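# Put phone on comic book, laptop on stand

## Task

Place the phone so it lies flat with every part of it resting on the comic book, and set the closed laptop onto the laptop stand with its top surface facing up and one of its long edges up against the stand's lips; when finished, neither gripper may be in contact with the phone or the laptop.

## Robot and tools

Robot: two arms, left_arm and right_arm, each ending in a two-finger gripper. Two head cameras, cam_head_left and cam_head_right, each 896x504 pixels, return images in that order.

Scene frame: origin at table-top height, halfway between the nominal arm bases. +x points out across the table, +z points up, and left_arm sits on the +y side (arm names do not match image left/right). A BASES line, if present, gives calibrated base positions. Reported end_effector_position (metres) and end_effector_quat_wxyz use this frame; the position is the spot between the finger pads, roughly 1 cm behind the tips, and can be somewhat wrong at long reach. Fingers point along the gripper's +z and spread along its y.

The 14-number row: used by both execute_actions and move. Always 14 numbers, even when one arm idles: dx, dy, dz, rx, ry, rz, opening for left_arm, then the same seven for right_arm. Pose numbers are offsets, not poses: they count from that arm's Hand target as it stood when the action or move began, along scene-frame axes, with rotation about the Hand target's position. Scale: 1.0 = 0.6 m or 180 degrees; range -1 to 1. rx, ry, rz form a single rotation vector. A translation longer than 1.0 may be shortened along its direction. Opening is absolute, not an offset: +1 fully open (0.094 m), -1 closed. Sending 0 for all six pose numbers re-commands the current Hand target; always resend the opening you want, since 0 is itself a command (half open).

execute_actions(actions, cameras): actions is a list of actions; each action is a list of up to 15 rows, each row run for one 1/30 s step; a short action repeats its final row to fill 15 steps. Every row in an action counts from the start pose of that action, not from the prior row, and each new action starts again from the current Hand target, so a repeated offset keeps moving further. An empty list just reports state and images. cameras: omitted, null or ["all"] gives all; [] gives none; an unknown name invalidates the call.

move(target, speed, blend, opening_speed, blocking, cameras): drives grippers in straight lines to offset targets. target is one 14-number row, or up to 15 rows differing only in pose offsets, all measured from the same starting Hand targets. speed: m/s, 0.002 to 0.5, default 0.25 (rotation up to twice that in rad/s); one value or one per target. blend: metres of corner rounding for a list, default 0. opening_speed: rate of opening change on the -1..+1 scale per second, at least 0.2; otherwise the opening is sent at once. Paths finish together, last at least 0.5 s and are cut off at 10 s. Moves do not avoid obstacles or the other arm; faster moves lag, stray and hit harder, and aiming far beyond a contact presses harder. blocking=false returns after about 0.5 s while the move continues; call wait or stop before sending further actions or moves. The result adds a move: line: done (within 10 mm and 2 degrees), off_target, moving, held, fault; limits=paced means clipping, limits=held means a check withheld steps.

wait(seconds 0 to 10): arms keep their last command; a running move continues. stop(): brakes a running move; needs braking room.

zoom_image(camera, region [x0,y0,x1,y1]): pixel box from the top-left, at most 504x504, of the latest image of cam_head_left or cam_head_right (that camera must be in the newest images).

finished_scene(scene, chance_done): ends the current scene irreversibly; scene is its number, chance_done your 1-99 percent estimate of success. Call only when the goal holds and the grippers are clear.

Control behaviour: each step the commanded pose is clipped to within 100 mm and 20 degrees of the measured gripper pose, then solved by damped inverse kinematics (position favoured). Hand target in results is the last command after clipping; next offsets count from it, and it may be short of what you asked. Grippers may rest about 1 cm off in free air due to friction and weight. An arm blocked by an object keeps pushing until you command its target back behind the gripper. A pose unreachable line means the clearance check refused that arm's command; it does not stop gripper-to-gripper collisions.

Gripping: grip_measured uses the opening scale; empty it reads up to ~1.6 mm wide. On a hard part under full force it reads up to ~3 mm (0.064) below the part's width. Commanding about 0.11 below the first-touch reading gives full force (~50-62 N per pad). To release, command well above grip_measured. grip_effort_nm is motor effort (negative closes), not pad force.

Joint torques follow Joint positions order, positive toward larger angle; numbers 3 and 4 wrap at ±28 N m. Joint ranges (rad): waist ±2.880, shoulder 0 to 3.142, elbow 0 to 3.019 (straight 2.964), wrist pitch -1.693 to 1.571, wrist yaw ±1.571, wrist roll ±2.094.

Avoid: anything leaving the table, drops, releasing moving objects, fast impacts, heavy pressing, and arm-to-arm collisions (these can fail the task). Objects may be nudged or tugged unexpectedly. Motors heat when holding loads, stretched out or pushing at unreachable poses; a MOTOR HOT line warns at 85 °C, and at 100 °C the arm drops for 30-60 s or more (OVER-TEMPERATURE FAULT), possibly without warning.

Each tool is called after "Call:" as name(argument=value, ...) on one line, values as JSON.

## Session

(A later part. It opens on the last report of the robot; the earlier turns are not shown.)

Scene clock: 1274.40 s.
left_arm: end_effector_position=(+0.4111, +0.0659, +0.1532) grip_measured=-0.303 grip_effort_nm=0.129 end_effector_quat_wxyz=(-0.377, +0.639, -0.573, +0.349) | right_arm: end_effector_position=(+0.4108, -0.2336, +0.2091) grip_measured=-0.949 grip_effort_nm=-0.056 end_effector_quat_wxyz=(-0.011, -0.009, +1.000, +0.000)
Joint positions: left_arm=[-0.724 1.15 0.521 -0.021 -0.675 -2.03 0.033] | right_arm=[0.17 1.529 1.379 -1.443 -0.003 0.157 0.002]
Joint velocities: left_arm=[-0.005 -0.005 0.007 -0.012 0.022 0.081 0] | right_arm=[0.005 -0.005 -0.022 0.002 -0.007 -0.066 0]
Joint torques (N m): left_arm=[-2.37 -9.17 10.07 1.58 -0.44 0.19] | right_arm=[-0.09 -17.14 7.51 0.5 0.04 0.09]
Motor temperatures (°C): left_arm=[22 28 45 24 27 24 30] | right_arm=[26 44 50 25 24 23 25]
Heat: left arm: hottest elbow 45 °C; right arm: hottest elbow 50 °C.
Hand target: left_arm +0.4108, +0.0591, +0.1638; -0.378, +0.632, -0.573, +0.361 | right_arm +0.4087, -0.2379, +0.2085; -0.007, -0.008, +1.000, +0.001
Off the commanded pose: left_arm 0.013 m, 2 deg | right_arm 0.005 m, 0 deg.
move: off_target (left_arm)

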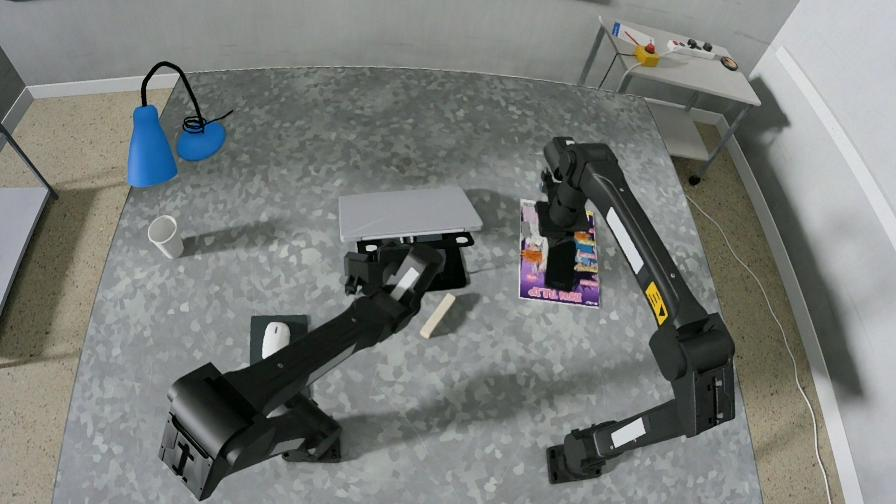

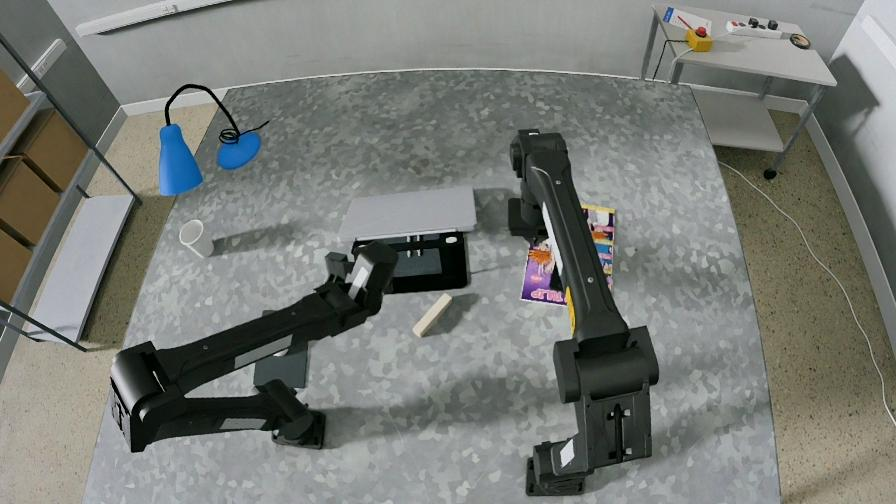

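Call:
move(target=[-0.15,-0.008,0.075,0,0,0,-0.3,0,0,0,0,0,0,-0.95], speed=0.1)

Call:
zoom_image(camera="cam_head_left", region=[325, 180, 495, 300])

Scene clock: 1279.27 s.
left_arm: end_effector_position=(+0.3275, +0.0553, +0.2104) grip_measured=-0.302 grip_effort_nm=0.129 end_effector_quat_wxyz=(-0.388, +0.598, -0.592, +0.376) | right_arm: end_effector_position=(+0.4108, -0.2336, +0.2091) grip_measured=-0.949 grip_effort_nm=-0.056 end_effector_quat_wxyz=(-0.011, -0.009, +1.000, +0.000)
Joint positions: left_arm=[-0.968 0.835 0.492 -0.33 -0.84 -2.098 0.033] | right_arm=[0.17 1.529 1.379 -1.443 -0.003 0.157 0.002]
Joint velocities: left_arm=[-0.015 -0.005 -0.002 -0.007 -0.051 -0.037 0] | right_arm=[0.024 -0.005 -0.007 -0.007 -0.022 -0.066 -0.001]
Joint torques (N m): left_arm=[-2.73 -5.25 9.81 1.16 -0.47 -0.07] | right_arm=[-0.03 -17.26 7.53 0.49 0.04 0.08]
Motor temperatures (°C): left_arm=[22 28 44 24 27 24 29] | right_arm=[26 44 49 25 24 23 25]
Heat: left arm: hottest elbow 44 °C; right arm: hottest elbow 49 °C.
Hand target: left_arm +0.3218, +0.0544, +0.2093; -0.377, +0.632, -0.573, +0.362 | right_arm +0.4087, -0.2379, +0.2085; -0.007, -0.008, +1.000, +0.001
Off the commanded pose: left_arm 0.007 m, 5 deg | right_arm 0.005 m, 0 deg.
joint sent to its limit (left arm) — joint 6 (wrist roll), lower limit. The joint targets are off in orientation, not in position.
move: off_target (left_arm)

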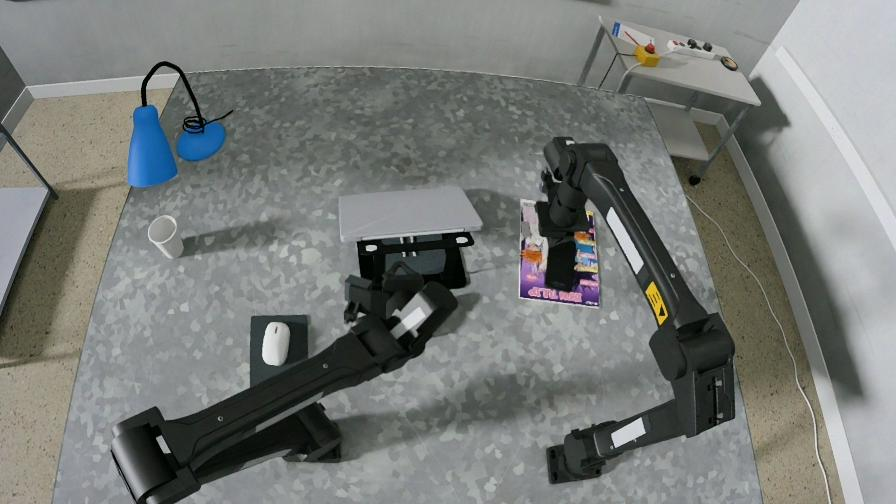

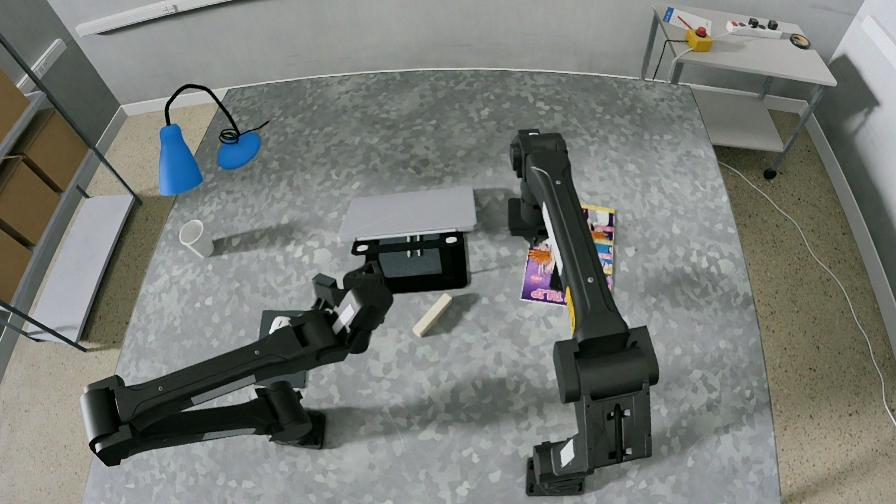

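Scaled by 2.965.

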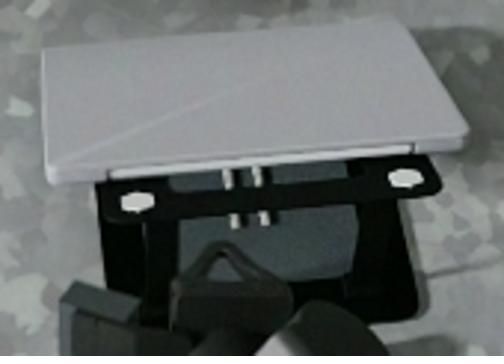

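Call:
move(target=[-0.05,0.35,0.1,0,0,0,-0.3,-0.18,-0.15,0.02,0,0,0,-0.95], speed=0.2)

Call:
zoom_image(camera="cam_head_left", region=[325, 180, 495, 300])

Call:
zoom_image(camera="cam_head_right", region=[325, 180, 495, 300])

Call:
zoom_image(camera="cam_head_left", region=[490, 180, 630, 320])

Scene clock: 1284.37 s.
left_arm: end_effector_position=(+0.2939, +0.2606, +0.2450) grip_measured=-0.302 grip_effort_nm=0.129 end_effector_quat_wxyz=(-0.363, +0.638, -0.580, +0.351) | right_arm: end_effector_position=(+0.3089, -0.3237, +0.2261) grip_measured=-0.949 grip_effort_nm=-0.056 end_effector_quat_wxyz=(+0.003, -0.010, +1.000, +0.001)
Joint positions: left_arm=[0.051 0.255 0.449 -0.704 0.013 -1.594 0.033] | right_arm=[-0.041 1.221 1.123 -1.466 -0.002 -0.055 0.002]
Joint velocities: left_arm=[-0.015 -0.015 -0.007 -0.007 -0.066 0.037 0] | right_arm=[-0.015 -0.005 0.007 -0.007 -0.066 -0.022 0]
Joint torques (N m): left_arm=[0.03 0.85 16.12 1.52 0.05 0.16] | right_arm=[-0.15 -11.81 7.6 -0.16 0.07 0.08]
Motor temperatures (°C): left_arm=[22 28 44 24 27 24 29] | right_arm=[26 43 49 25 24 23 25]
Heat: left arm: hottest elbow 44 °C; right arm: hottest elbow 49 °C.
Hand target: left_arm +0.2957, +0.2643, +0.2718; -0.378, +0.632, -0.574, +0.359 | right_arm +0.3003, -0.3271, +0.2227; -0.005, -0.009, +1.000, +0.000
Off the commanded pose: left_arm 0.025 m, 2 deg | right_arm 0.011 m, 1 deg.
move: off_target (left_arm, right_arm)

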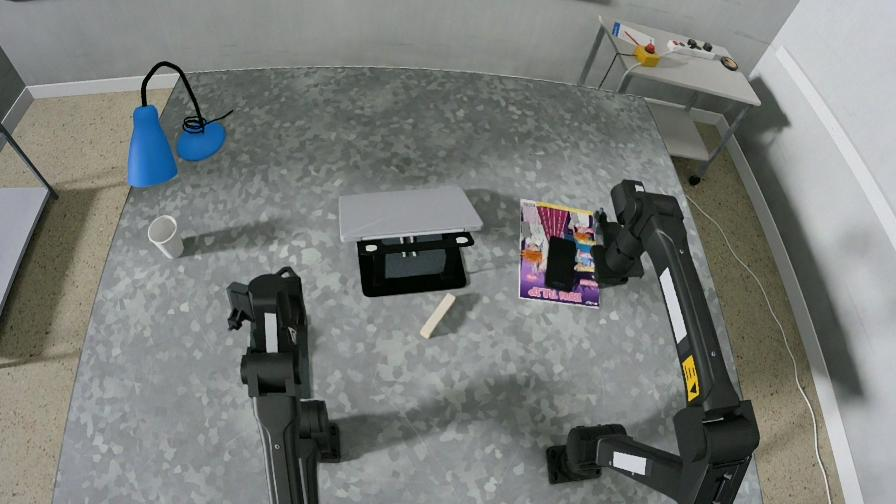

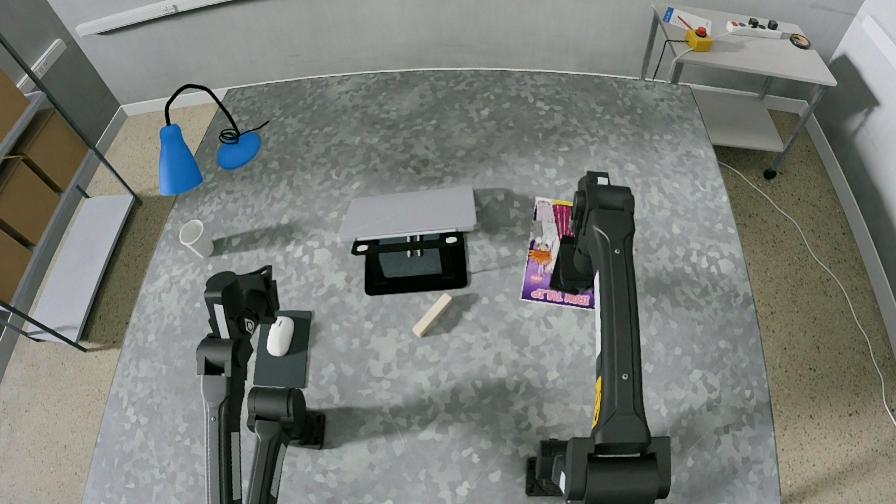

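Scaled by 2.965.

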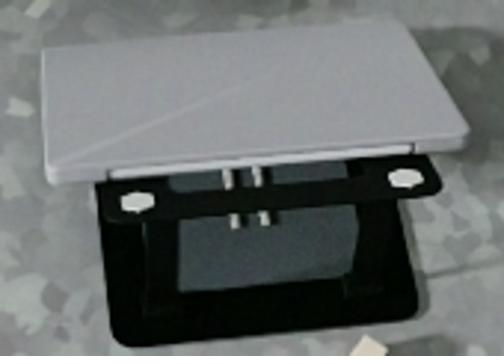

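Scaled by 2.965.

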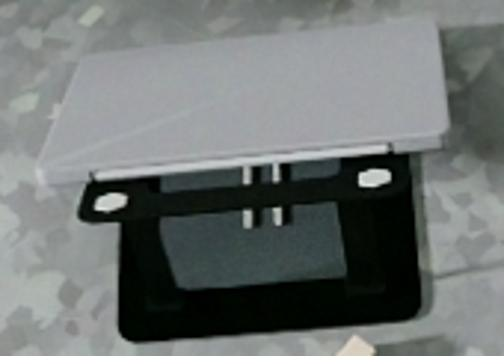

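Scaled by 3.600.

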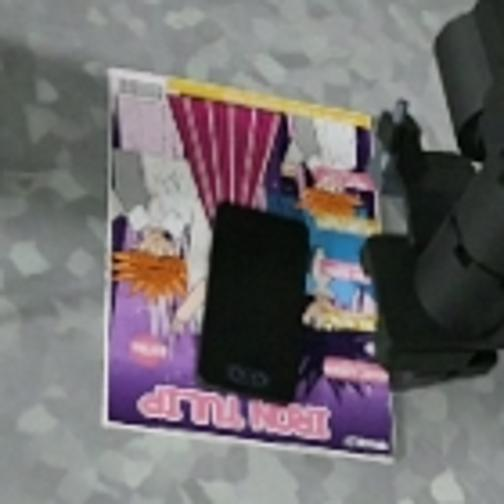

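Call:
finished_scene(scene=2, chance_done=72)

The scene is finished: the task was done.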